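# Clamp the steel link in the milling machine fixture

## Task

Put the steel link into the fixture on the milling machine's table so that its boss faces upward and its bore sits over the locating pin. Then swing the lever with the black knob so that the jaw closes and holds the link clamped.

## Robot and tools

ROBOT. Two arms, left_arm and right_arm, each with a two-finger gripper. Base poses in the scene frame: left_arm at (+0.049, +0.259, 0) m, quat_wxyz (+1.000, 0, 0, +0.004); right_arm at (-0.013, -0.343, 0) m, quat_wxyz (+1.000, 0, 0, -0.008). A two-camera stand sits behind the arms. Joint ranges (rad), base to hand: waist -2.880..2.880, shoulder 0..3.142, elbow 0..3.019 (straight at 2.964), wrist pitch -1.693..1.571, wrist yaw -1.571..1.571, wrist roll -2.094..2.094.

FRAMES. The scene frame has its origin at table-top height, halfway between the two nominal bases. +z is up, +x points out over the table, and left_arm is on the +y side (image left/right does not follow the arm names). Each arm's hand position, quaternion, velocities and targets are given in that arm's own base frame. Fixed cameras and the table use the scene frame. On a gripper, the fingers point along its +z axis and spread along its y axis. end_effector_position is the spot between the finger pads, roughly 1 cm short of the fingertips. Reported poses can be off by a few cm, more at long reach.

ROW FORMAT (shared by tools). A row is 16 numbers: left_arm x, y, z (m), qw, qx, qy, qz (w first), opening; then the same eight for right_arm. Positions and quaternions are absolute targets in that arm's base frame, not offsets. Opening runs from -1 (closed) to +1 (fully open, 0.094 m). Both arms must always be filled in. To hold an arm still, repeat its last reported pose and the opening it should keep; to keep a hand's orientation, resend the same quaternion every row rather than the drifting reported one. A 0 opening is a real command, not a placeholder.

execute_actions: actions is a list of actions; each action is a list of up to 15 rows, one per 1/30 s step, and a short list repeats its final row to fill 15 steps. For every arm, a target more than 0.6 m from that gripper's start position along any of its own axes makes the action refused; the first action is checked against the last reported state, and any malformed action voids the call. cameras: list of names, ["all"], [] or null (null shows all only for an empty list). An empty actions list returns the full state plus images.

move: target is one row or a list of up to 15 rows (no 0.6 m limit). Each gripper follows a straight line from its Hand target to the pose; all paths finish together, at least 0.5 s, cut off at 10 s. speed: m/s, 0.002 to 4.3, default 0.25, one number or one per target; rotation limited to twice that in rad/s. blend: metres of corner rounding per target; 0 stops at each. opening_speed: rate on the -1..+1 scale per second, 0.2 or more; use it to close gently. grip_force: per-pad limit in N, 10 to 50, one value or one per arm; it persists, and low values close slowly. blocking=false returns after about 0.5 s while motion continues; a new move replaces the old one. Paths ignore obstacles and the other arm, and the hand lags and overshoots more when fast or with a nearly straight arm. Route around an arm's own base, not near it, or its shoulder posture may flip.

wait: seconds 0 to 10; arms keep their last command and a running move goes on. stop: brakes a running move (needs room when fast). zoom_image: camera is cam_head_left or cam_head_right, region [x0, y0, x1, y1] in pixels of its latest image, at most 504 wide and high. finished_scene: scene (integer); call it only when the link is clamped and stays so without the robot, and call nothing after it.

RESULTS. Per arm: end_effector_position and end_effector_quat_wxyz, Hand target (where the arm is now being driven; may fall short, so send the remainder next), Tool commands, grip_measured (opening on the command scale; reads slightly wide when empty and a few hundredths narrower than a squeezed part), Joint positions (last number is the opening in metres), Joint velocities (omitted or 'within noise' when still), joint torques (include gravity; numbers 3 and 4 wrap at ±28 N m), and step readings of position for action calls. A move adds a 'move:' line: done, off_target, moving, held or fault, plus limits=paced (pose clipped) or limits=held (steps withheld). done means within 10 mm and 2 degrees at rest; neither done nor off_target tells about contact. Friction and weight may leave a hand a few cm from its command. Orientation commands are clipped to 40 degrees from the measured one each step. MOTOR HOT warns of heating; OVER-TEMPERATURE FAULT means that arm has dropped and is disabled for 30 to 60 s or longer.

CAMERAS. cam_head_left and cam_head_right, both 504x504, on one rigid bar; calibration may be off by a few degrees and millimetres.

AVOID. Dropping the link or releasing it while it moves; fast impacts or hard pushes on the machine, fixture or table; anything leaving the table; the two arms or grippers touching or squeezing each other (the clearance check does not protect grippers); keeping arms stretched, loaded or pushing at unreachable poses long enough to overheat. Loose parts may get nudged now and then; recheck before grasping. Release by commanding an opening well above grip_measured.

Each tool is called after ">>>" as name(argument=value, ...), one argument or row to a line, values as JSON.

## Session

>>> execute_actions(
  actions=[],
)

>>> zoom_image(
  camera="cam_head_left",
  region=[235, 75, 345, 185],
)

>>> zoom_image(
  camera="cam_head_left",
  region=[120, 200, 370, 450],
)

Scene clock: 0.00 s.
left_arm: end_effector_position=(+0.2609, -0.2879, +0.2315) grip_measured=+1.000 end_effector_quat_wxyz=(-0.004, +0.273, +0.961, +0.028) | right_arm: end_effector_position=(+0.0222, +0.1869, +0.2869) grip_measured=+1.000 end_effector_quat_wxyz=(+0.059, -0.558, +0.812, +0.163)
Joint positions: left_arm=[-0.853 1.382 1.287 -1.513 -0.043 -0.299 0.094] | right_arm=[1.295 0.607 0.923 -1.584 -0.173 0.117 0.094]
Joint velocities: within noise
Joint torques (N m): no reading
Heat: left arm: hottest elbow 33 °C; right arm: hottest elbow 39 °C.
Hand target: left_arm +0.2650, -0.2926, +0.2377; +0.003, +0.273, +0.962, +0.023 | right_arm +0.0232, +0.1904, +0.2988; +0.070, -0.558, +0.809, +0.172
Tool commands: left_gripper/opening=+1.0 right_gripper/opening=+1.0

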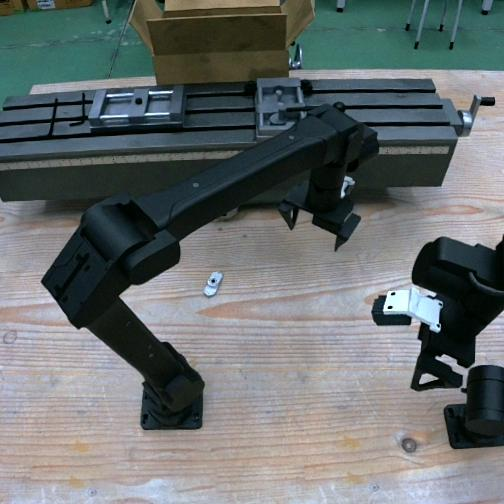

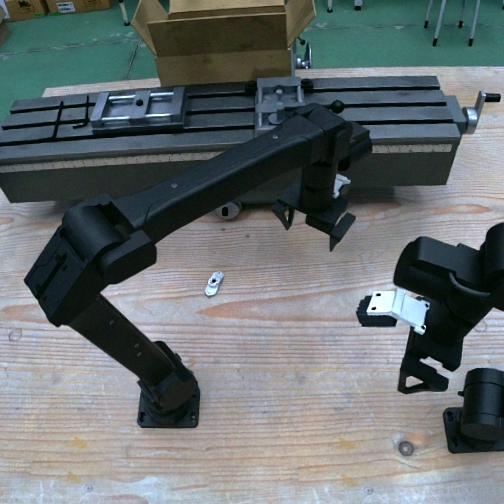

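Scaled by 4.582 from the camera's 504x504 image, which has a finer 720x720 frame.

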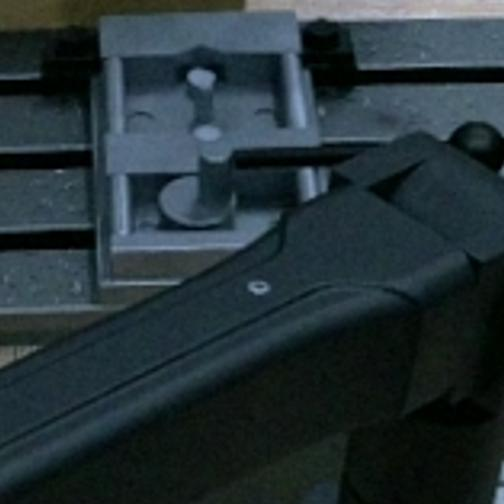

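Scaled by 2.016 from the camera's 504x504 image, which has a finer 720x720 frame.

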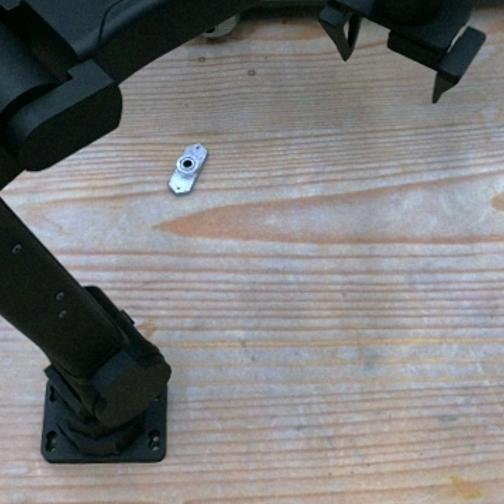

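>>> move(
  target=[
    [0.303,-0.0755,0.09,0.0688,0.1689,0.9832,-0.0118,0.3,0.22,0.19,0.33,0.0609,-0.6,0.79,0.05,0.0],
    [0.303,-0.0755,0.0175,0.0688,0.1689,0.9832,-0.0118,-0.8,0.22,0.19,0.33,0.0609,-0.6,0.79,0.05,0.0],
    [0.335,-0.10,0.17,0.0688,0.1689,0.9832,-0.0118,-0.8,0.33,0.19,0.36,0.0609,-0.65,0.75,0.0,0.0],
    [0.42,-0.15,0.36,0.0698,0.004,0.9976,0,-0.8,0.48,0.18,0.37,0.0609,-0.7054,0.7054,-0.0342,0.0],
    [0.53,-0.20,0.40,0.0698,0.004,0.9976,0,-0.8,0.60,0.165,0.37,0.0609,-0.7054,0.7054,-0.0342,0.0],
    [0.635,-0.2445,0.36,0.0698,0.004,0.9976,0,-0.8,0.621,0.16,0.37,0.0609,-0.7054,0.7054,-0.0342,0.0],
  ],
  speed=[0.4,0.2,0.22,0.3,0.3,0.2],
  blend=[0.02,0,0.03,0.03,0.03,0],
  opening_speed=1.2,
  cameras=["cam_head_left","cam_head_right"],
)

>>> zoom_image(
  camera="cam_head_left",
  region=[252, 61, 306, 115],
)

Scene clock: 65.30 s.
left_arm: end_effector_position=(+0.6337, -0.2365, +0.3382) grip_measured=-0.438 end_effector_quat_wxyz=(+0.132, +0.006, +0.991, -0.024) | right_arm: end_effector_position=(+0.6134, +0.1653, +0.3497) grip_measured=+0.003 end_effector_quat_wxyz=(-0.103, +0.703, -0.701, +0.060)
Joint positions: left_arm=[-0.369 2.051 2.433 -1.688 -0.049 -0.35 0.026] | right_arm=[0.264 1.924 2.267 -1.674 0.001 -1.309 0.047]
Joint torques (N m): left_arm=[0.21 -21.19 12.53 0.17 -0.26 -0.01] | right_arm=[-1.38 -15.38 11.12 0.39 -0.33 -0.15]
Heat: left arm: hottest elbow 37 °C; right arm: hottest elbow 43 °C.
Hand target: left_arm +0.6338, -0.2438, +0.3591; +0.153, +0.006, +0.988, -0.031 | right_arm +0.6196, +0.1598, +0.3692; -0.122, +0.700, -0.700, +0.070
Off the commanded pose: left_arm 0.023 m, 8 deg | right_arm 0.022 m, 6 deg.
joint sent to its limit (left arm) — joint 4 (wrist pitch), lower limit. The joint targets are off in orientation, not in position.
joint sent to its limit (right arm) — joint 4 (wrist pitch), lower limit. The joint targets are off in orientation, not in position.
move: off_target (left_arm, right_arm)

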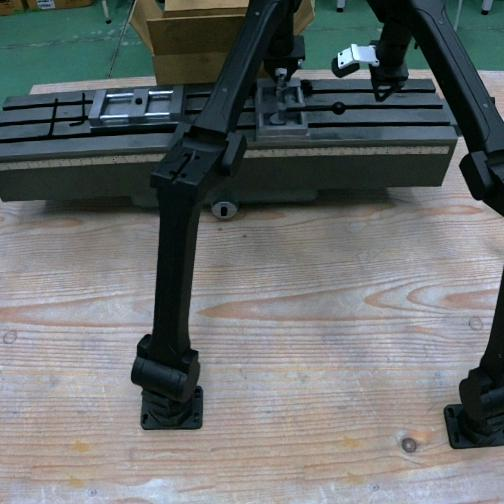

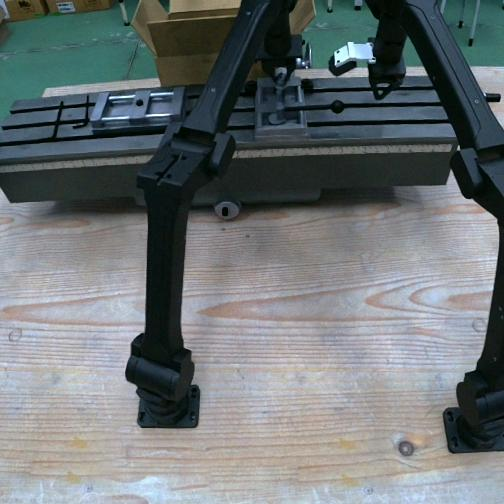

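Scaled by 9.333 from the camera's 504x504 image, which has a finer 720x720 frame.

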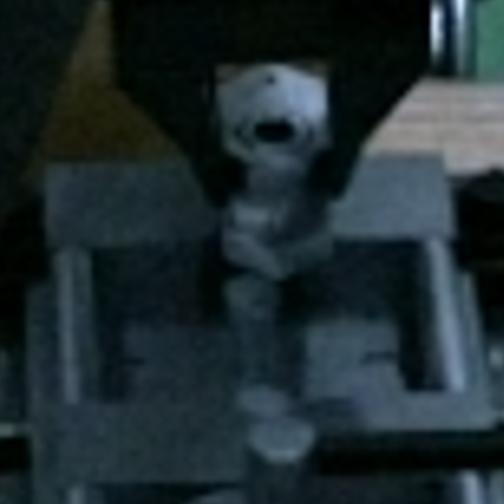

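>>> move(
  target=[
    [0.633,-0.231,0.3235,0.0698,-0.0261,0.9972,0.0018,-0.8,0.621,0.16,0.37,0.0609,-0.7054,0.7054,-0.0342,0.0],
    [0.634,-0.231,0.2935,0.0698,-0.0261,0.9972,0.0018,-0.8,0.621,0.16,0.37,0.0609,-0.7054,0.7054,-0.0342,0.0],
    [0.636,-0.221,0.2905,0.0698,-0.0261,0.9972,0.0018,-0.8,0.621,0.16,0.37,0.0609,-0.7054,0.7054,-0.0342,0.0],
    [0.640,-0.242,0.2905,0.0698,-0.0261,0.9972,0.0018,-0.8,0.621,0.16,0.37,0.0609,-0.7054,0.7054,-0.0342,0.0],
    [0.644,-0.221,0.2905,0.0698,-0.0261,0.9972,0.0018,-0.8,0.621,0.16,0.37,0.0609,-0.7054,0.7054,-0.0342,0.0],
    [0.648,-0.242,0.2905,0.0698,-0.0261,0.9972,0.0018,-0.8,0.621,0.16,0.37,0.0609,-0.7054,0.7054,-0.0342,0.0],
    [0.637,-0.2335,0.280,0.0698,-0.0261,0.9972,0.0018,-0.8,0.621,0.16,0.37,0.0609,-0.7054,0.7054,-0.0342,0.0],
    [0.6365,-0.2345,0.2755,0.10,-0.0261,0.9946,0.0018,-0.8,0.621,0.16,0.37,0.0609,-0.7054,0.7054,-0.0342,0.0],
    [0.6365,-0.2345,0.2755,0.06,-0.0261,0.9978,0.0018,-0.8,0.621,0.16,0.37,0.0609,-0.7054,0.7054,-0.0342,0.0],
    [0.6365,-0.2345,0.2755,0.0698,-0.0261,0.9972,0.0018,-0.8,0.621,0.16,0.37,0.0609,-0.7054,0.7054,-0.0342,0.0],
  ],
  speed=[0.1,0.06,0.04,0.04,0.04,0.04,0.06,0.06,0.06,0.06],
  blend=[0.004,0.002,0.002,0.002,0.002,0.002,0.001,0.001,0.001,0],
  cameras=["cam_head_left"],
)

>>> zoom_image(
  camera="cam_head_left",
  region=[260, 70, 300, 110],
)

Scene clock: 109.13 s.
left_arm: end_effector_position=(+0.6275, -0.2347, +0.3265) grip_measured=-0.438 end_effector_quat_wxyz=(+0.122, -0.024, +0.992, -0.021) | right_arm: end_effector_position=(+0.6134, +0.1653, +0.3497) grip_measured=+0.003 end_effector_quat_wxyz=(-0.103, +0.703, -0.701, +0.060)
Joint positions: left_arm=[-0.372 2.029 2.368 -1.667 -0.055 -0.414 0.026] | right_arm=[0.264 1.924 2.267 -1.674 0.001 -1.309 0.047]
Joint torques (N m): left_arm=[1.32 -15.38 8.5 -0.64 -0.13 0.08] | right_arm=[-1.44 -15.33 11.1 0.36 -0.32 -0.13]
Heat: left arm: hottest elbow 42 °C; right arm: hottest elbow 49 °C.
Hand target: left_arm +0.6341, -0.2338, +0.2766; +0.075, -0.026, +0.997, +0.000 | right_arm +0.6196, +0.1598, +0.3692; -0.122, +0.700, -0.700, +0.070
Off the commanded pose: left_arm 0.052 m, 7 deg | right_arm 0.022 m, 6 deg.
joint sent to its limit (left arm) — joint 4 (wrist pitch), lower limit. The joint targets still meet the commanded pose.
joint sent to its limit (right arm) — joint 4 (wrist pitch), lower limit. The joint targets are off in orientation, not in position.
move: off_target (left_arm, right_arm)
Images, in order (width x height): cam_head_left 504x504.

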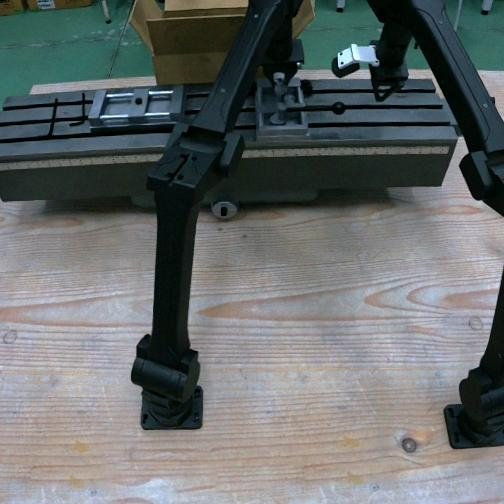

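Scaled by 12.600 from the camera's 504x504 image, which has a finer 720x720 frame.

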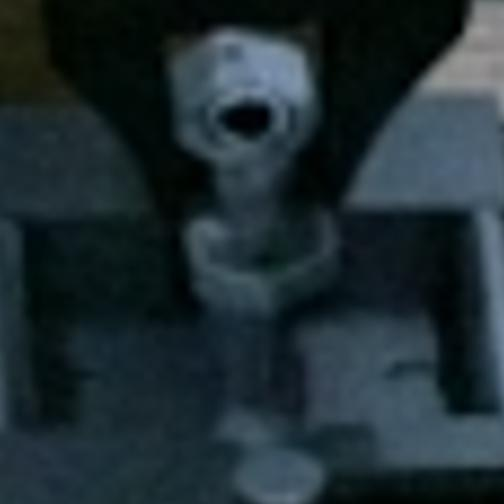

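>>> zoom_image(
  camera="cam_head_left",
  region=[230, 0, 350, 120],
)

Scaled by 4.200 from the camera's 504x504 image, which has a finer 720x720 frame.

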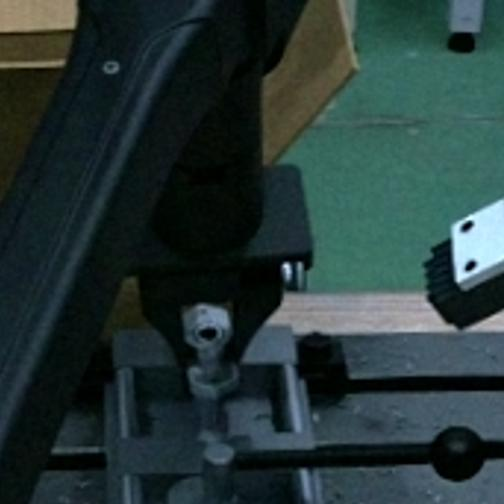

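>>> move(
  target=[
    [0.625,-0.235,0.40,0.0698,-0.0261,0.9972,0.0018,-0.8,0.621,0.16,0.37,0.0609,-0.7054,0.7054,-0.0342,0.0],
    [0.53,-0.20,0.41,0.0698,-0.0261,0.9972,0.0018,-0.8,0.621,0.16,0.37,0.0609,-0.7054,0.7054,-0.0342,0.0],
    [0.42,-0.15,0.36,0.0698,-0.0261,0.9972,0.0018,-0.8,0.621,0.16,0.37,0.0609,-0.7054,0.7054,-0.0342,0.0],
    [0.33,-0.10,0.17,0.0698,-0.0261,0.9972,0.0018,-0.8,0.621,0.16,0.37,0.0609,-0.7054,0.7054,-0.0342,0.0],
    [0.312,-0.08,0.045,0.0698,-0.0261,0.9972,0.0018,-0.8,0.621,0.16,0.37,0.0609,-0.7054,0.7054,-0.0342,0.0],
    [0.312,-0.08,0.013,0.0698,-0.0261,0.9972,0.0018,0.2,0.621,0.16,0.37,0.0609,-0.7054,0.7054,-0.0342,0.0],
  ],
  speed=[0.15,0.3,0.35,0.35,0.25,0.04],
  blend=[0.02,0.04,0.04,0.03,0.005,0],
)

Scene clock: 344.03 s.
left_arm: end_effector_position=(+0.3134, -0.0841, +0.0194) grip_measured=+0.197 end_effector_quat_wxyz=(+0.075, -0.025, +0.997, +0.000) | right_arm: end_effector_position=(+0.6134, +0.1653, +0.3497) grip_measured=+0.003 end_effector_quat_wxyz=(-0.103, +0.703, -0.701, +0.060)
Joint positions: left_arm=[-0.285 1.337 0.623 -0.713 -0.046 -0.332 0.056] | right_arm=[0.264 1.924 2.267 -1.674 0.001 -1.309 0.047]
Joint torques (N m): left_arm=[1.79 -6.65 6 0.66 -0.02 0.17] | right_arm=[-1.32 -15.15 11.11 0.4 -0.34 -0.13]
Heat: left arm: hottest elbow 38 °C; right arm: hottest elbow 53 °C.
Hand target: left_arm +0.3118, -0.0801, +0.0131; +0.070, -0.026, +0.997, +0.002 | right_arm +0.6196, +0.1598, +0.3692; -0.122, +0.700, -0.700, +0.070
Off the commanded pose: left_arm 0.008 m, 1 deg | right_arm 0.022 m, 6 deg.
joint sent to its limit (right arm) — joint 4 (wrist pitch), lower limit. The joint targets are off in orientation, not in position.
move: off_target (right_arm)

>>> move(
  target=[
    [0.312,-0.080,0.06,0.0698,-0.0261,0.9972,0.0018,0.3,0.621,0.16,0.37,0.0609,-0.7054,0.7054,-0.0342,0.0],
    [0.30,-0.080,0.12,0.3007,0.0038,0.9537,-0.0012,0.3,0.621,0.16,0.37,0.0609,-0.7054,0.7054,-0.0342,0.0],
    [0.312,-0.080,0.05,0.3007,0.0038,0.9537,-0.0012,0.3,0.621,0.16,0.37,0.0609,-0.7054,0.7054,-0.0342,0.0],
    [0.312,-0.080,0.0165,0.3007,0.0038,0.9537,-0.0012,-0.8,0.621,0.16,0.37,0.0609,-0.7054,0.7054,-0.0342,0.0],
    [0.335,-0.10,0.17,0.3007,0.0038,0.9537,-0.0012,-0.8,0.621,0.16,0.37,0.0609,-0.7054,0.7054,-0.0342,0.0],
    [0.42,-0.15,0.36,0.3007,0.0038,0.9537,-0.0012,-0.8,0.621,0.16,0.37,0.0609,-0.7054,0.7054,-0.0342,0.0],
    [0.53,-0.20,0.40,0.3007,0.0038,0.9537,-0.0012,-0.8,0.621,0.16,0.37,0.0609,-0.7054,0.7054,-0.0342,0.0],
    [0.633,-0.2405,0.36,0.3007,0.0038,0.9537,-0.0012,-0.8,0.621,0.16,0.37,0.0609,-0.7054,0.7054,-0.0342,0.0],
  ],
  speed=[0.2,0.35,0.3,0.15,0.22,0.3,0.3,0.2],
  blend=[0.01,0.02,0.005,0,0.03,0.03,0.03,0],
  opening_speed=1.2,
  cameras=["cam_head_left"],
)

>>> zoom_image(
  camera="cam_head_left",
  region=[252, 61, 306, 115],
)

Scene clock: 380.77 s.
left_arm: end_effector_position=(+0.6232, -0.2380, +0.3381) grip_measured=-0.439 end_effector_quat_wxyz=(+0.283, +0.010, +0.959, +0.007) | right_arm: end_effector_position=(+0.6134, +0.1653, +0.3497) grip_measured=+0.003 end_effector_quat_wxyz=(-0.103, +0.703, -0.701, +0.060)
Joint positions: left_arm=[-0.425 1.777 1.937 -1.201 -0.233 -0.34 0.026] | right_arm=[0.264 1.924 2.267 -1.674 0.001 -1.309 0.047]
Joint torques (N m): left_arm=[1.26 -17.49 13.78 0.62 -0.17 0.04] | right_arm=[-1.26 -15.03 11.12 0.38 -0.33 -0.15]
Heat: left arm: hottest elbow 37 °C; right arm: hottest elbow 54 °C.
Hand target: left_arm +0.6319, -0.2401, +0.3599; +0.301, +0.004, +0.954, -0.001 | right_arm +0.6196, +0.1598, +0.3692; -0.122, +0.700, -0.700, +0.070
Off the commanded pose: left_arm 0.024 m, 2 deg | right_arm 0.022 m, 6 deg.
joint sent to its limit (right arm) — joint 4 (wrist pitch), lower limit. The joint targets are off in orientation, not in position.
move: off_target (left_arm, right_arm)
Images, in order (width x height): cam_head_left 504x504.

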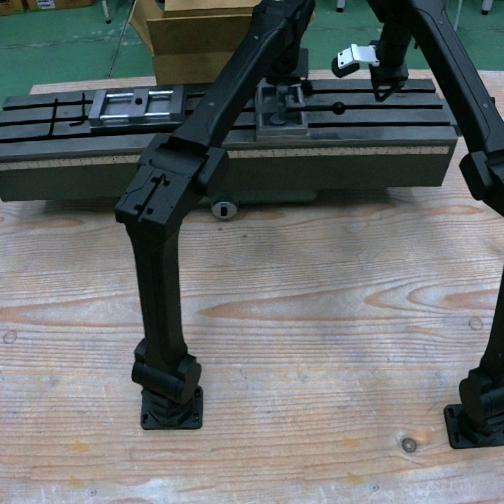

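Scaled by 9.333 from the camera's 504x504 image, which has a finer 720x720 frame.

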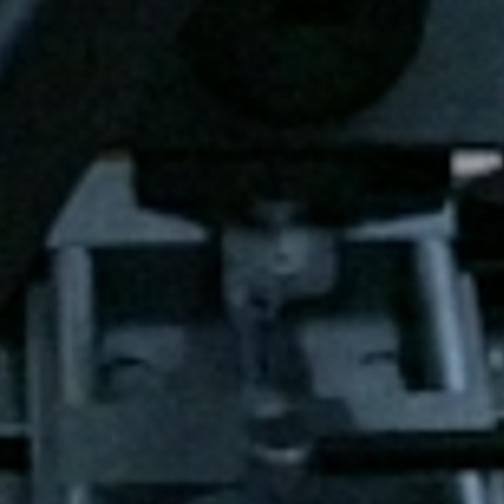

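>>> zoom_image(
  camera="cam_head_left",
  region=[268, 78, 304, 114],
)

Scaled by 14.000 from the camera's 504x504 image, which has a finer 720x720 frame.

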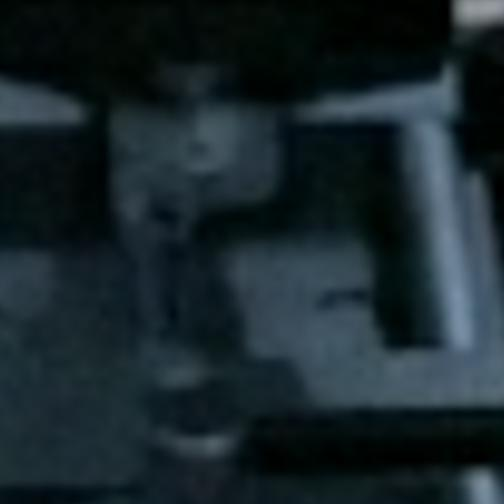

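>>> move(
  target=[
    [0.637,-0.231,0.3225,0.3007,0.0166,0.9536,-0.0052,-0.8,0.621,0.16,0.37,0.0609,-0.7054,0.7054,-0.0342,0.0],
    [0.637,-0.231,0.2925,0.3007,0.0166,0.9536,-0.0052,-0.8,0.621,0.16,0.37,0.0609,-0.7054,0.7054,-0.0342,0.0],
    [0.640,-0.221,0.290,0.3007,0.0166,0.9536,-0.0052,-0.8,0.621,0.16,0.37,0.0609,-0.7054,0.7054,-0.0342,0.0],
    [0.644,-0.242,0.290,0.3007,0.0166,0.9536,-0.0052,-0.8,0.621,0.16,0.37,0.0609,-0.7054,0.7054,-0.0342,0.0],
    [0.648,-0.221,0.290,0.3007,0.0166,0.9536,-0.0052,-0.8,0.621,0.16,0.37,0.0609,-0.7054,0.7054,-0.0342,0.0],
    [0.652,-0.242,0.290,0.3007,0.0166,0.9536,-0.0052,-0.8,0.621,0.16,0.37,0.0609,-0.7054,0.7054,-0.0342,0.0],
    [0.656,-0.221,0.290,0.3007,0.0166,0.9536,-0.0052,-0.8,0.621,0.16,0.37,0.0609,-0.7054,0.7054,-0.0342,0.0],
  ],
  speed=[0.1,0.06,0.04,0.04,0.04,0.04,0.04],
  blend=[0.004,0.002,0.002,0.002,0.002,0.002,0],
  cameras=["cam_head_left"],
)

>>> zoom_image(
  camera="cam_head_left",
  region=[262, 72, 306, 116],
)

Scene clock: 429.43 s.
left_arm: end_effector_position=(+0.6345, -0.2376, +0.3273) grip_measured=-0.439 end_effector_quat_wxyz=(+0.325, +0.022, +0.945, -0.025) | right_arm: end_effector_position=(+0.6134, +0.1653, +0.3497) grip_measured=+0.003 end_effector_quat_wxyz=(-0.103, +0.703, -0.701, +0.060)
Joint positions: left_arm=[-0.405 1.732 1.812 -1.01 -0.186 -0.296 0.026] | right_arm=[0.264 1.924 2.267 -1.674 0.001 -1.309 0.047]
Joint torques (N m): left_arm=[3.43 -13.1 9.96 0.91 -0.33 0.24] | right_arm=[-1.2 -15.27 11.06 0.36 -0.32 -0.14]
Heat: left arm: hottest elbow 42 °C; right arm: hottest elbow 54 °C.
Hand target: left_arm +0.6532, -0.2200, +0.2903; +0.301, +0.017, +0.954, -0.006 | right_arm +0.6196, +0.1598, +0.3692; -0.122, +0.700, -0.700, +0.070
Off the commanded pose: left_arm 0.046 m, 4 deg | right_arm 0.022 m, 6 deg.
joint sent to its limit (right arm) — joint 4 (wrist pitch), lower limit. The joint targets are off in orientation, not in position.
move: off_target (left_arm, right_arm)
Images, in order (width x height): cam_head_left 504x504.

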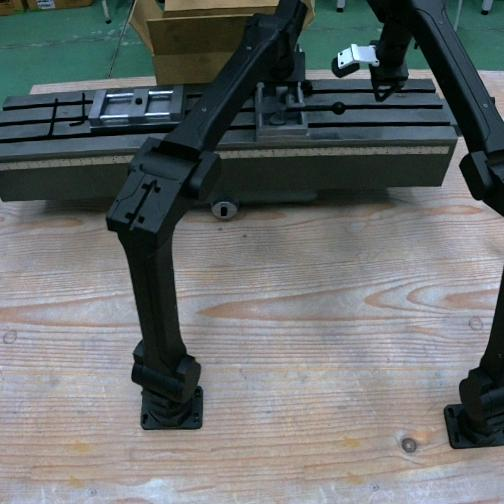

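Scaled by 11.455 from the camera's 504x504 image, which has a finer 720x720 frame.

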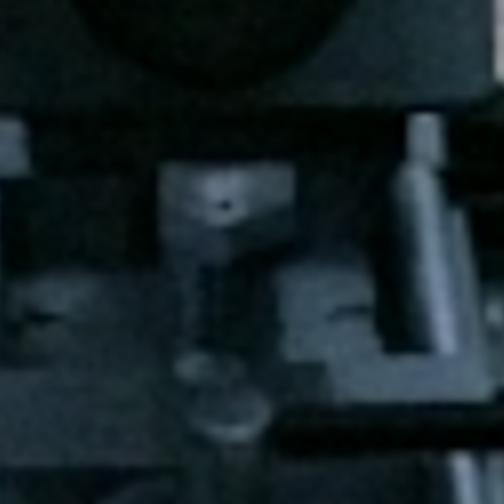

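>>> move(
  target=[
    [0.640,-0.229,0.368,0.3006,0.0250,0.9534,-0.0079,-0.8,0.621,0.16,0.37,0.0609,-0.7054,0.7054,-0.0342,0.0],
    [0.600,-0.2305,0.355,0.3006,0.0250,0.9534,-0.0079,-0.8,0.621,0.16,0.37,0.0609,-0.7054,0.7054,-0.0342,0.0],
    [0.597,-0.2305,0.317,0.3006,0.0250,0.9534,-0.0079,-0.8,0.621,0.16,0.37,0.0609,-0.7054,0.7054,-0.0342,0.0],
    [0.601,-0.221,0.313,0.3006,0.0250,0.9534,-0.0079,-0.8,0.621,0.16,0.37,0.0609,-0.7054,0.7054,-0.0342,0.0],
    [0.606,-0.243,0.313,0.3006,0.0250,0.9534,-0.0079,-0.8,0.621,0.16,0.37,0.0609,-0.7054,0.7054,-0.0342,0.0],
    [0.611,-0.221,0.313,0.3006,0.0250,0.9534,-0.0079,-0.8,0.621,0.16,0.37,0.0609,-0.7054,0.7054,-0.0342,0.0],
    [0.616,-0.243,0.313,0.3006,0.0250,0.9534,-0.0079,-0.8,0.621,0.16,0.37,0.0609,-0.7054,0.7054,-0.0342,0.0],
    [0.605,-0.2345,0.302,0.3006,0.0250,0.9534,-0.0079,-0.8,0.621,0.16,0.37,0.0609,-0.7054,0.7054,-0.0342,0.0],
    [0.605,-0.2345,0.298,0.3204,0.0248,0.9469,-0.0084,-0.8,0.621,0.16,0.37,0.0609,-0.7054,0.7054,-0.0342,0.0],
    [0.605,-0.2345,0.298,0.2809,0.0251,0.9593,-0.0074,-0.8,0.621,0.16,0.37,0.0609,-0.7054,0.7054,-0.0342,0.0],
  ],
  speed=[0.12,0.12,0.06,0.04,0.04,0.04,0.04,0.06,0.1,0.1],
  blend=[0.01,0.005,0.002,0.002,0.002,0.002,0.002,0.001,0.001,0],
  cameras=["cam_head_left"],
)

>>> zoom_image(
  camera="cam_head_left",
  region=[262, 76, 306, 120],
)

Scene clock: 479.93 s.
left_arm: end_effector_position=(+0.6005, -0.2289, +0.3260) grip_measured=-0.439 end_effector_quat_wxyz=(+0.312, +0.022, +0.950, -0.015) | right_arm: end_effector_position=(+0.6134, +0.1653, +0.3497) grip_measured=+0.003 end_effector_quat_wxyz=(-0.103, +0.703, -0.701, +0.060)
Joint positions: left_arm=[-0.418 1.655 1.72 -1.029 -0.203 -0.308 0.026] | right_arm=[0.264 1.924 2.267 -1.674 0.001 -1.309 0.047]
Joint torques (N m): left_arm=[0.79 -13.04 10.41 -0.16 0.12 0.01] | right_arm=[-1.26 -15.38 11.08 0.32 -0.33 -0.13]
Heat: left arm: hottest elbow 42 °C; right arm: hottest elbow 54 °C.
Hand target: left_arm +0.6041, -0.2339, +0.2983; +0.282, +0.025, +0.959, -0.007 | right_arm +0.6196, +0.1598, +0.3692; -0.122, +0.700, -0.700, +0.070
Off the commanded pose: left_arm 0.029 m, 4 deg | right_arm 0.022 m, 6 deg.
joint sent to its limit (right arm) — joint 4 (wrist pitch), lower limit. The joint targets are off in orientation, not in position.
move: off_target (left_arm, right_arm)
Images, in order (width x height): cam_head_left 504x504.

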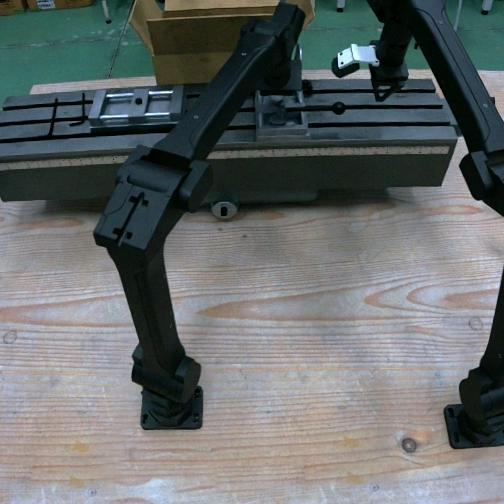

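Scaled by 11.455 from the camera's 504x504 image, which has a finer 720x720 frame.

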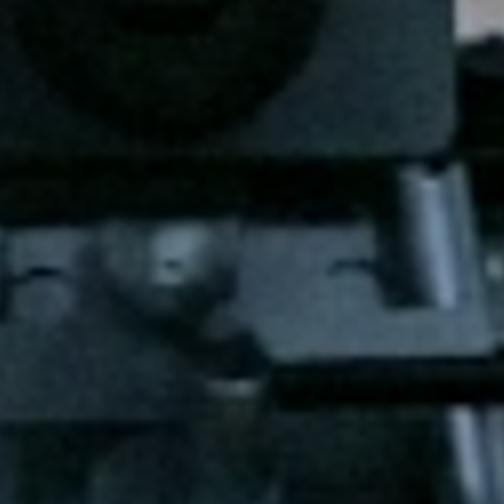

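>>> move(
  target=[
    [0.604,-0.243,0.315,0.3006,0.0250,0.9534,-0.0079,-0.8,0.621,0.16,0.37,0.0609,-0.7054,0.7054,-0.0342,0.0],
    [0.606,-0.252,0.313,0.3006,0.0250,0.9534,-0.0079,-0.8,0.621,0.16,0.37,0.0609,-0.7054,0.7054,-0.0342,0.0],
    [0.609,-0.228,0.313,0.3006,0.0250,0.9534,-0.0079,-0.8,0.621,0.16,0.37,0.0609,-0.7054,0.7054,-0.0342,0.0],
    [0.612,-0.251,0.313,0.3006,0.0250,0.9534,-0.0079,-0.8,0.621,0.16,0.37,0.0609,-0.7054,0.7054,-0.0342,0.0],
    [0.616,-0.228,0.313,0.3006,0.0250,0.9534,-0.0079,-0.8,0.621,0.16,0.37,0.0609,-0.7054,0.7054,-0.0342,0.0],
    [0.619,-0.248,0.313,0.3006,0.0250,0.9534,-0.0079,-0.8,0.621,0.16,0.37,0.0609,-0.7054,0.7054,-0.0342,0.0],
    [0.607,-0.2375,0.300,0.3006,0.0250,0.9534,-0.0079,-0.8,0.621,0.16,0.37,0.0609,-0.7054,0.7054,-0.0342,0.0],
    [0.606,-0.2375,0.298,0.3204,0.0248,0.9469,-0.0084,-0.8,0.621,0.16,0.37,0.0609,-0.7054,0.7054,-0.0342,0.0],
    [0.606,-0.2375,0.298,0.2809,0.0251,0.9593,-0.0074,-0.8,0.621,0.16,0.37,0.0609,-0.7054,0.7054,-0.0342,0.0],
  ],
  speed=[0.06,0.04,0.04,0.04,0.04,0.04,0.06,0.1,0.1],
  blend=[0.002,0.002,0.002,0.002,0.002,0.002,0.001,0.001,0],
  cameras=["cam_head_left"],
)

>>> zoom_image(
  camera="cam_head_left",
  region=[262, 76, 306, 120],
)

Scene clock: 510.07 s.
left_arm: end_effector_position=(+0.6035, -0.2333, +0.3146) grip_measured=-0.439 end_effector_quat_wxyz=(+0.304, +0.024, +0.952, -0.012) | right_arm: end_effector_position=(+0.6134, +0.1653, +0.3497) grip_measured=+0.003 end_effector_quat_wxyz=(-0.103, +0.703, -0.701, +0.060)
Joint positions: left_arm=[-0.423 1.675 1.722 -1.029 -0.204 -0.31 0.026] | right_arm=[0.264 1.924 2.267 -1.674 0.001 -1.309 0.047]
Joint torques (N m): left_arm=[0.79 -14.33 10.93 -0.31 0.07 0.02] | right_arm=[-1.44 -15.21 11.1 0.34 -0.33 -0.14]
Heat: left arm: hottest elbow 40 °C; right arm: hottest elbow 54 °C.
Hand target: left_arm +0.6056, -0.2373, +0.2980; +0.281, +0.025, +0.959, -0.007 | right_arm +0.6196, +0.1598, +0.3692; -0.122, +0.700, -0.700, +0.070
Off the commanded pose: left_arm 0.017 m, 3 deg | right_arm 0.022 m, 6 deg.
joint sent to its limit (right arm) — joint 4 (wrist pitch), lower limit. The joint targets are off in orientation, not in position.
move: off_target (left_arm, right_arm)
Images, in order (width x height): cam_head_left 504x504.

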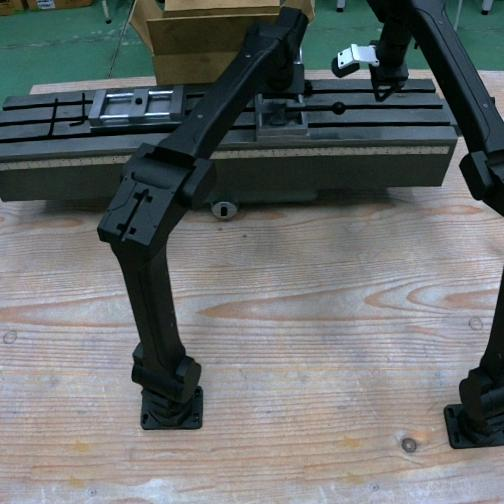

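Scaled by 11.455 from the camera's 504x504 image, which has a finer 720x720 frame.

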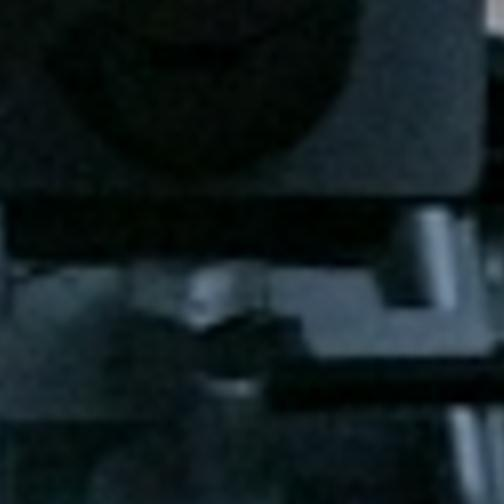

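>>> move(
  target=[
    [0.605,-0.2355,0.308,0.3006,0.0250,0.9534,-0.0079,-0.8,0.621,0.16,0.378,0.0609,-0.7054,0.7054,-0.0342,0.0],
    [0.605,-0.2355,0.311,0.3006,0.0250,0.9534,-0.0079,0.0,0.621,0.16,0.385,0.0609,-0.7054,0.7054,-0.0342,0.0],
    [0.603,-0.2355,0.40,0.3006,0.0250,0.9534,-0.0079,0.0,0.621,0.16,0.39,0.0609,-0.7054,0.7054,-0.0342,0.0],
    [0.46,-0.10,0.42,0.3006,0.0250,0.9534,-0.0079,0.0,0.602,0.272,0.385,0.0661,-0.7054,0.7054,-0.0223,0.0],
    [0.32,0.10,0.36,0.3006,0.0250,0.9534,-0.0079,0.0,0.602,0.282,0.3095,0.0661,-0.7054,0.7054,-0.0223,-0.68],
  ],
  speed=[0.1,0.1,0.2,0.4,0.35],
  blend=[0,0,0.02,0.03,0],
  cameras=["cam_head_left"],
)

>>> zoom_image(
  camera="cam_head_left",
  region=[245, 60, 355, 170],
)

Scene clock: 564.17 s.
left_arm: end_effector_position=(+0.3212, +0.0973, +0.3650) grip_measured=-0.002 end_effector_quat_wxyz=(+0.309, +0.026, +0.951, -0.005) | right_arm: end_effector_position=(+0.5922, +0.2831, +0.3089) grip_measured=-0.673 end_effector_quat_wxyz=(-0.087, +0.719, -0.689, +0.027)
Joint positions: left_arm=[0.436 0.882 1.152 -1.27 0.275 0.41 0.047] | right_arm=[0.444 2.014 2.304 -1.679 -0.01 -1.168 0.015]
Joint torques (N m): left_arm=[1.79 -3.49 8.81 0.55 0.43 0.18] | right_arm=[-0.97 -15.03 9.68 0.49 0.2 0.32]
Heat: left arm: hottest elbow 42 °C; right arm: hottest elbow 54 °C.
Hand target: left_arm +0.3200, +0.0999, +0.3600; +0.301, +0.025, +0.953, -0.008 | right_arm +0.6014, +0.2818, +0.3089; -0.091, +0.704, -0.704, +0.031
Off the commanded pose: left_arm 0.006 m, 1 deg | right_arm 0.010 m, 3 deg.
joint sent to its limit (right arm) — joint 4 (wrist pitch), lower limit. The joint targets are off in orientation, not in position.
move: off_target (right_arm); target 5's new opening was sent with right_arm's hand 0.002 m and 3 deg from that target
Images, in order (width x height): cam_head_left 504x504.

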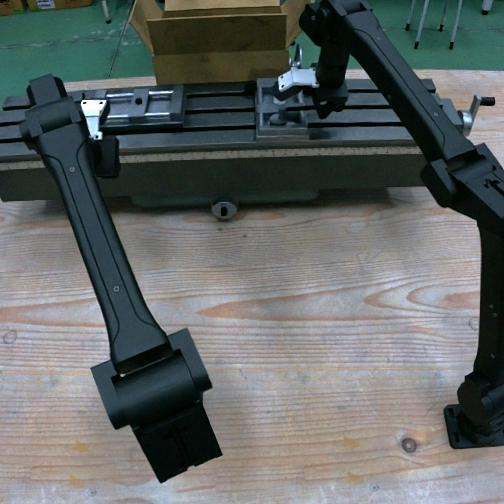

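Scaled by 4.582 from the camera's 504x504 image, which has a finer 720x720 frame.

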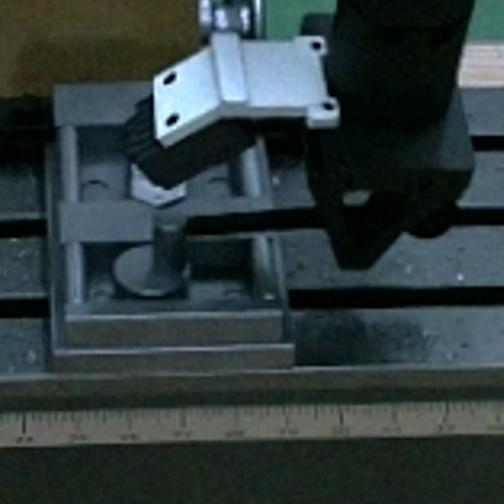

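>>> move(
  target=[
    [0.32,0.10,0.36,0.3006,0.0250,0.9534,-0.0079,0.0,0.5627,0.2824,0.3085,0.0686,-0.6412,0.7642,-0.0129,-0.68],
    [0.32,0.10,0.36,0.3006,0.0250,0.9534,-0.0079,0.0,0.5410,0.2893,0.3085,0.0698,-0.5360,0.8414,-0.0019,-0.68],
    [0.32,0.10,0.36,0.3006,0.0250,0.9534,-0.0079,0.0,0.5219,0.3015,0.3085,0.0691,-0.4216,0.9041,0.0096,-0.68],
    [0.32,0.10,0.36,0.3006,0.0250,0.9534,-0.0079,0.0,0.5065,0.3182,0.3085,0.0666,-0.3000,0.9514,0.0210,-0.68],
    [0.32,0.10,0.36,0.3006,0.0250,0.9534,-0.0079,0.0,0.4960,0.3383,0.3085,0.0621,-0.1732,0.9824,0.0319,-0.68],
    [0.32,0.10,0.36,0.3006,0.0250,0.9534,-0.0079,0.0,0.4911,0.3605,0.3085,0.0560,-0.0435,0.9967,0.0417,-0.68],
    [0.32,0.10,0.36,0.3006,0.0250,0.9534,-0.0079,0.0,0.4900,0.446,0.3065,0.0408,0.2159,0.9739,0.0566,-0.68],
    [0.32,0.10,0.36,0.3006,0.0250,0.9534,-0.0079,0.0,0.4949,0.516,0.3055,0.0325,0.3412,0.9374,0.0618,-0.68],
  ],
  speed=[0.3,0.3,0.3,0.3,0.3,0.3,0.2,0.15],
  blend=[0.008,0.008,0.008,0.008,0.008,0,0.008,0],
  cameras=["cam_head_left"],
)

>>> zoom_image(
  camera="cam_head_left",
  region=[245, 60, 355, 170],
)

Scene clock: 590.90 s.
left_arm: end_effector_position=(+0.3212, +0.0973, +0.3650) grip_measured=-0.002 end_effector_quat_wxyz=(+0.309, +0.026, +0.951, -0.005) | right_arm: end_effector_position=(+0.4945, +0.3832, +0.3093) grip_measured=-0.535 end_effector_quat_wxyz=(+0.072, +0.220, +0.972, +0.033)
Joint positions: left_arm=[0.436 0.882 1.152 -1.27 0.275 0.41 0.047] | right_arm=[0.68 1.936 2.185 -1.679 0.073 1.12 0.022]
Joint torques (N m): left_arm=[1.67 -3.55 8.83 0.54 0.42 0.18] | right_arm=[8.76 -5.48 21.87 1.48 -2.98 3.6]
Heat: left arm: hottest elbow 39 °C; right arm: hottest elbow 53 °C.
Hand target: left_arm +0.3200, +0.0999, +0.3600; +0.301, +0.025, +0.953, -0.008 | right_arm +0.4712, +0.4969, +0.3020; +0.050, +0.310, +0.944, +0.101
Off the commanded pose: left_arm 0.006 m, 1 deg | right_arm 0.133 m, 16 deg.
move: off_target (right_arm)
Images, in order (width x height): cam_head_left 504x504.

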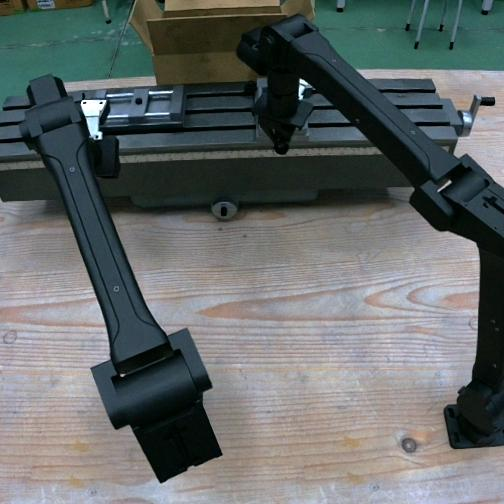

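Scaled by 4.582 from the camera's 504x504 image, which has a finer 720x720 frame.

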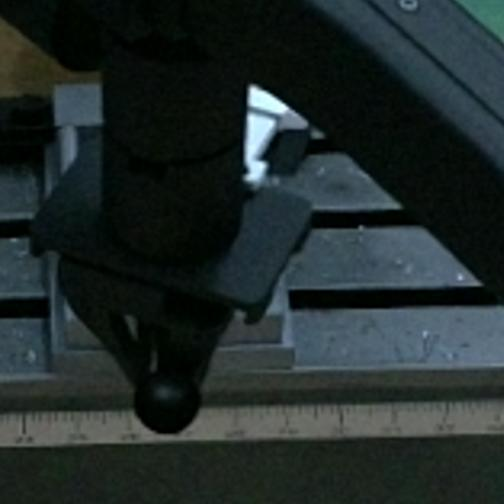

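>>> move(
  target=[
    [0.32,0.10,0.36,0.3006,0.0250,0.9534,-0.0079,0.0,0.4940,0.385,0.3065,0.045,0.19,0.98,0.05,-0.68],
    [0.32,0.10,0.36,0.3006,0.0250,0.9534,-0.0079,0.0,0.4940,0.385,0.3085,0.045,0.19,0.98,0.05,0.0],
    [0.32,0.10,0.36,0.3006,0.0250,0.9534,-0.0079,0.0,0.4930,0.384,0.39,0.0488,0.0869,0.9938,0.0499,0.0],
    [0.32,0.10,0.36,0.3006,0.0250,0.9534,-0.0079,0.0,0.45,0.27,0.40,0.0488,0.0869,0.9938,0.0499,0.0],
  ],
  speed=[0.25,0.25,0.25,0.4],
  blend=[0,0,0.02,0],
  cameras=["cam_head_left"],
)

>>> zoom_image(
  camera="cam_head_left",
  region=[245, 60, 355, 170],
)

Scene clock: 613.10 s.
left_arm: end_effector_position=(+0.3212, +0.0973, +0.3650) grip_measured=-0.002 end_effector_quat_wxyz=(+0.309, +0.026, +0.951, -0.005) | right_arm: end_effector_position=(+0.4508, +0.2689, +0.4007) grip_measured=-0.002 end_effector_quat_wxyz=(+0.095, +0.093, +0.988, +0.083)
Joint positions: left_arm=[0.436 0.882 1.152 -1.27 0.275 0.41 0.047] | right_arm=[0.531 1.613 1.973 -1.679 -0.023 0.722 0.047]
Joint torques (N m): left_arm=[1.79 -3.37 8.84 0.55 0.42 0.18] | right_arm=[-0.09 -11.63 7.08 0.65 -0.06 -0.2]
Heat: left arm: hottest elbow 38 °C; right arm: hottest elbow 57 °C.
Hand target: left_arm +0.3200, +0.0999, +0.3600; +0.301, +0.025, +0.953, -0.008 | right_arm +0.4499, +0.2699, +0.3992; +0.093, +0.087, +0.988, +0.082
Off the commanded pose: left_arm 0.006 m, 1 deg | right_arm 0.002 m, 7 deg.
joint sent to its limit (right arm) — joint 4 (wrist pitch), lower limit. The joint targets are off in orientation, not in position.
move: off_target (right_arm); target 2's new opening was sent with right_arm's hand 0.006 m and 7 deg from that target
Images, in order (width x height): cam_head_left 504x504.

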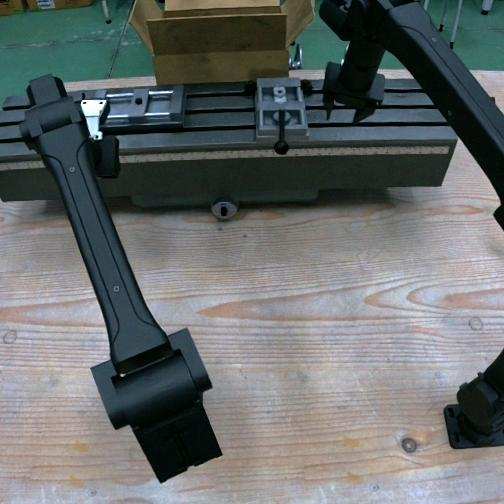

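Scaled by 4.582 from the camera's 504x504 image, which has a finer 720x720 frame.

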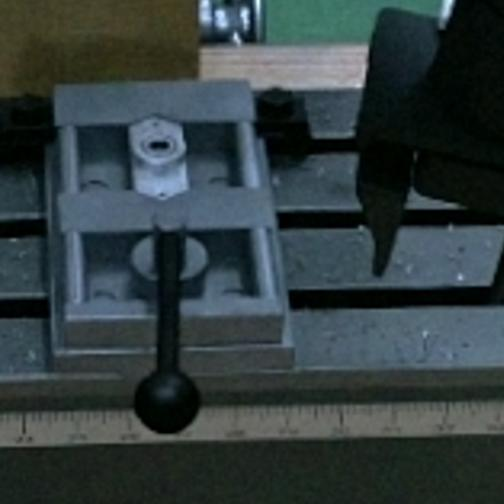

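The link is seated on the pin with its boss up, and the lever is thrown so the jaw clamps it.

>>> finished_scene(
  scene=2,
)

The scene is finished: the task was done.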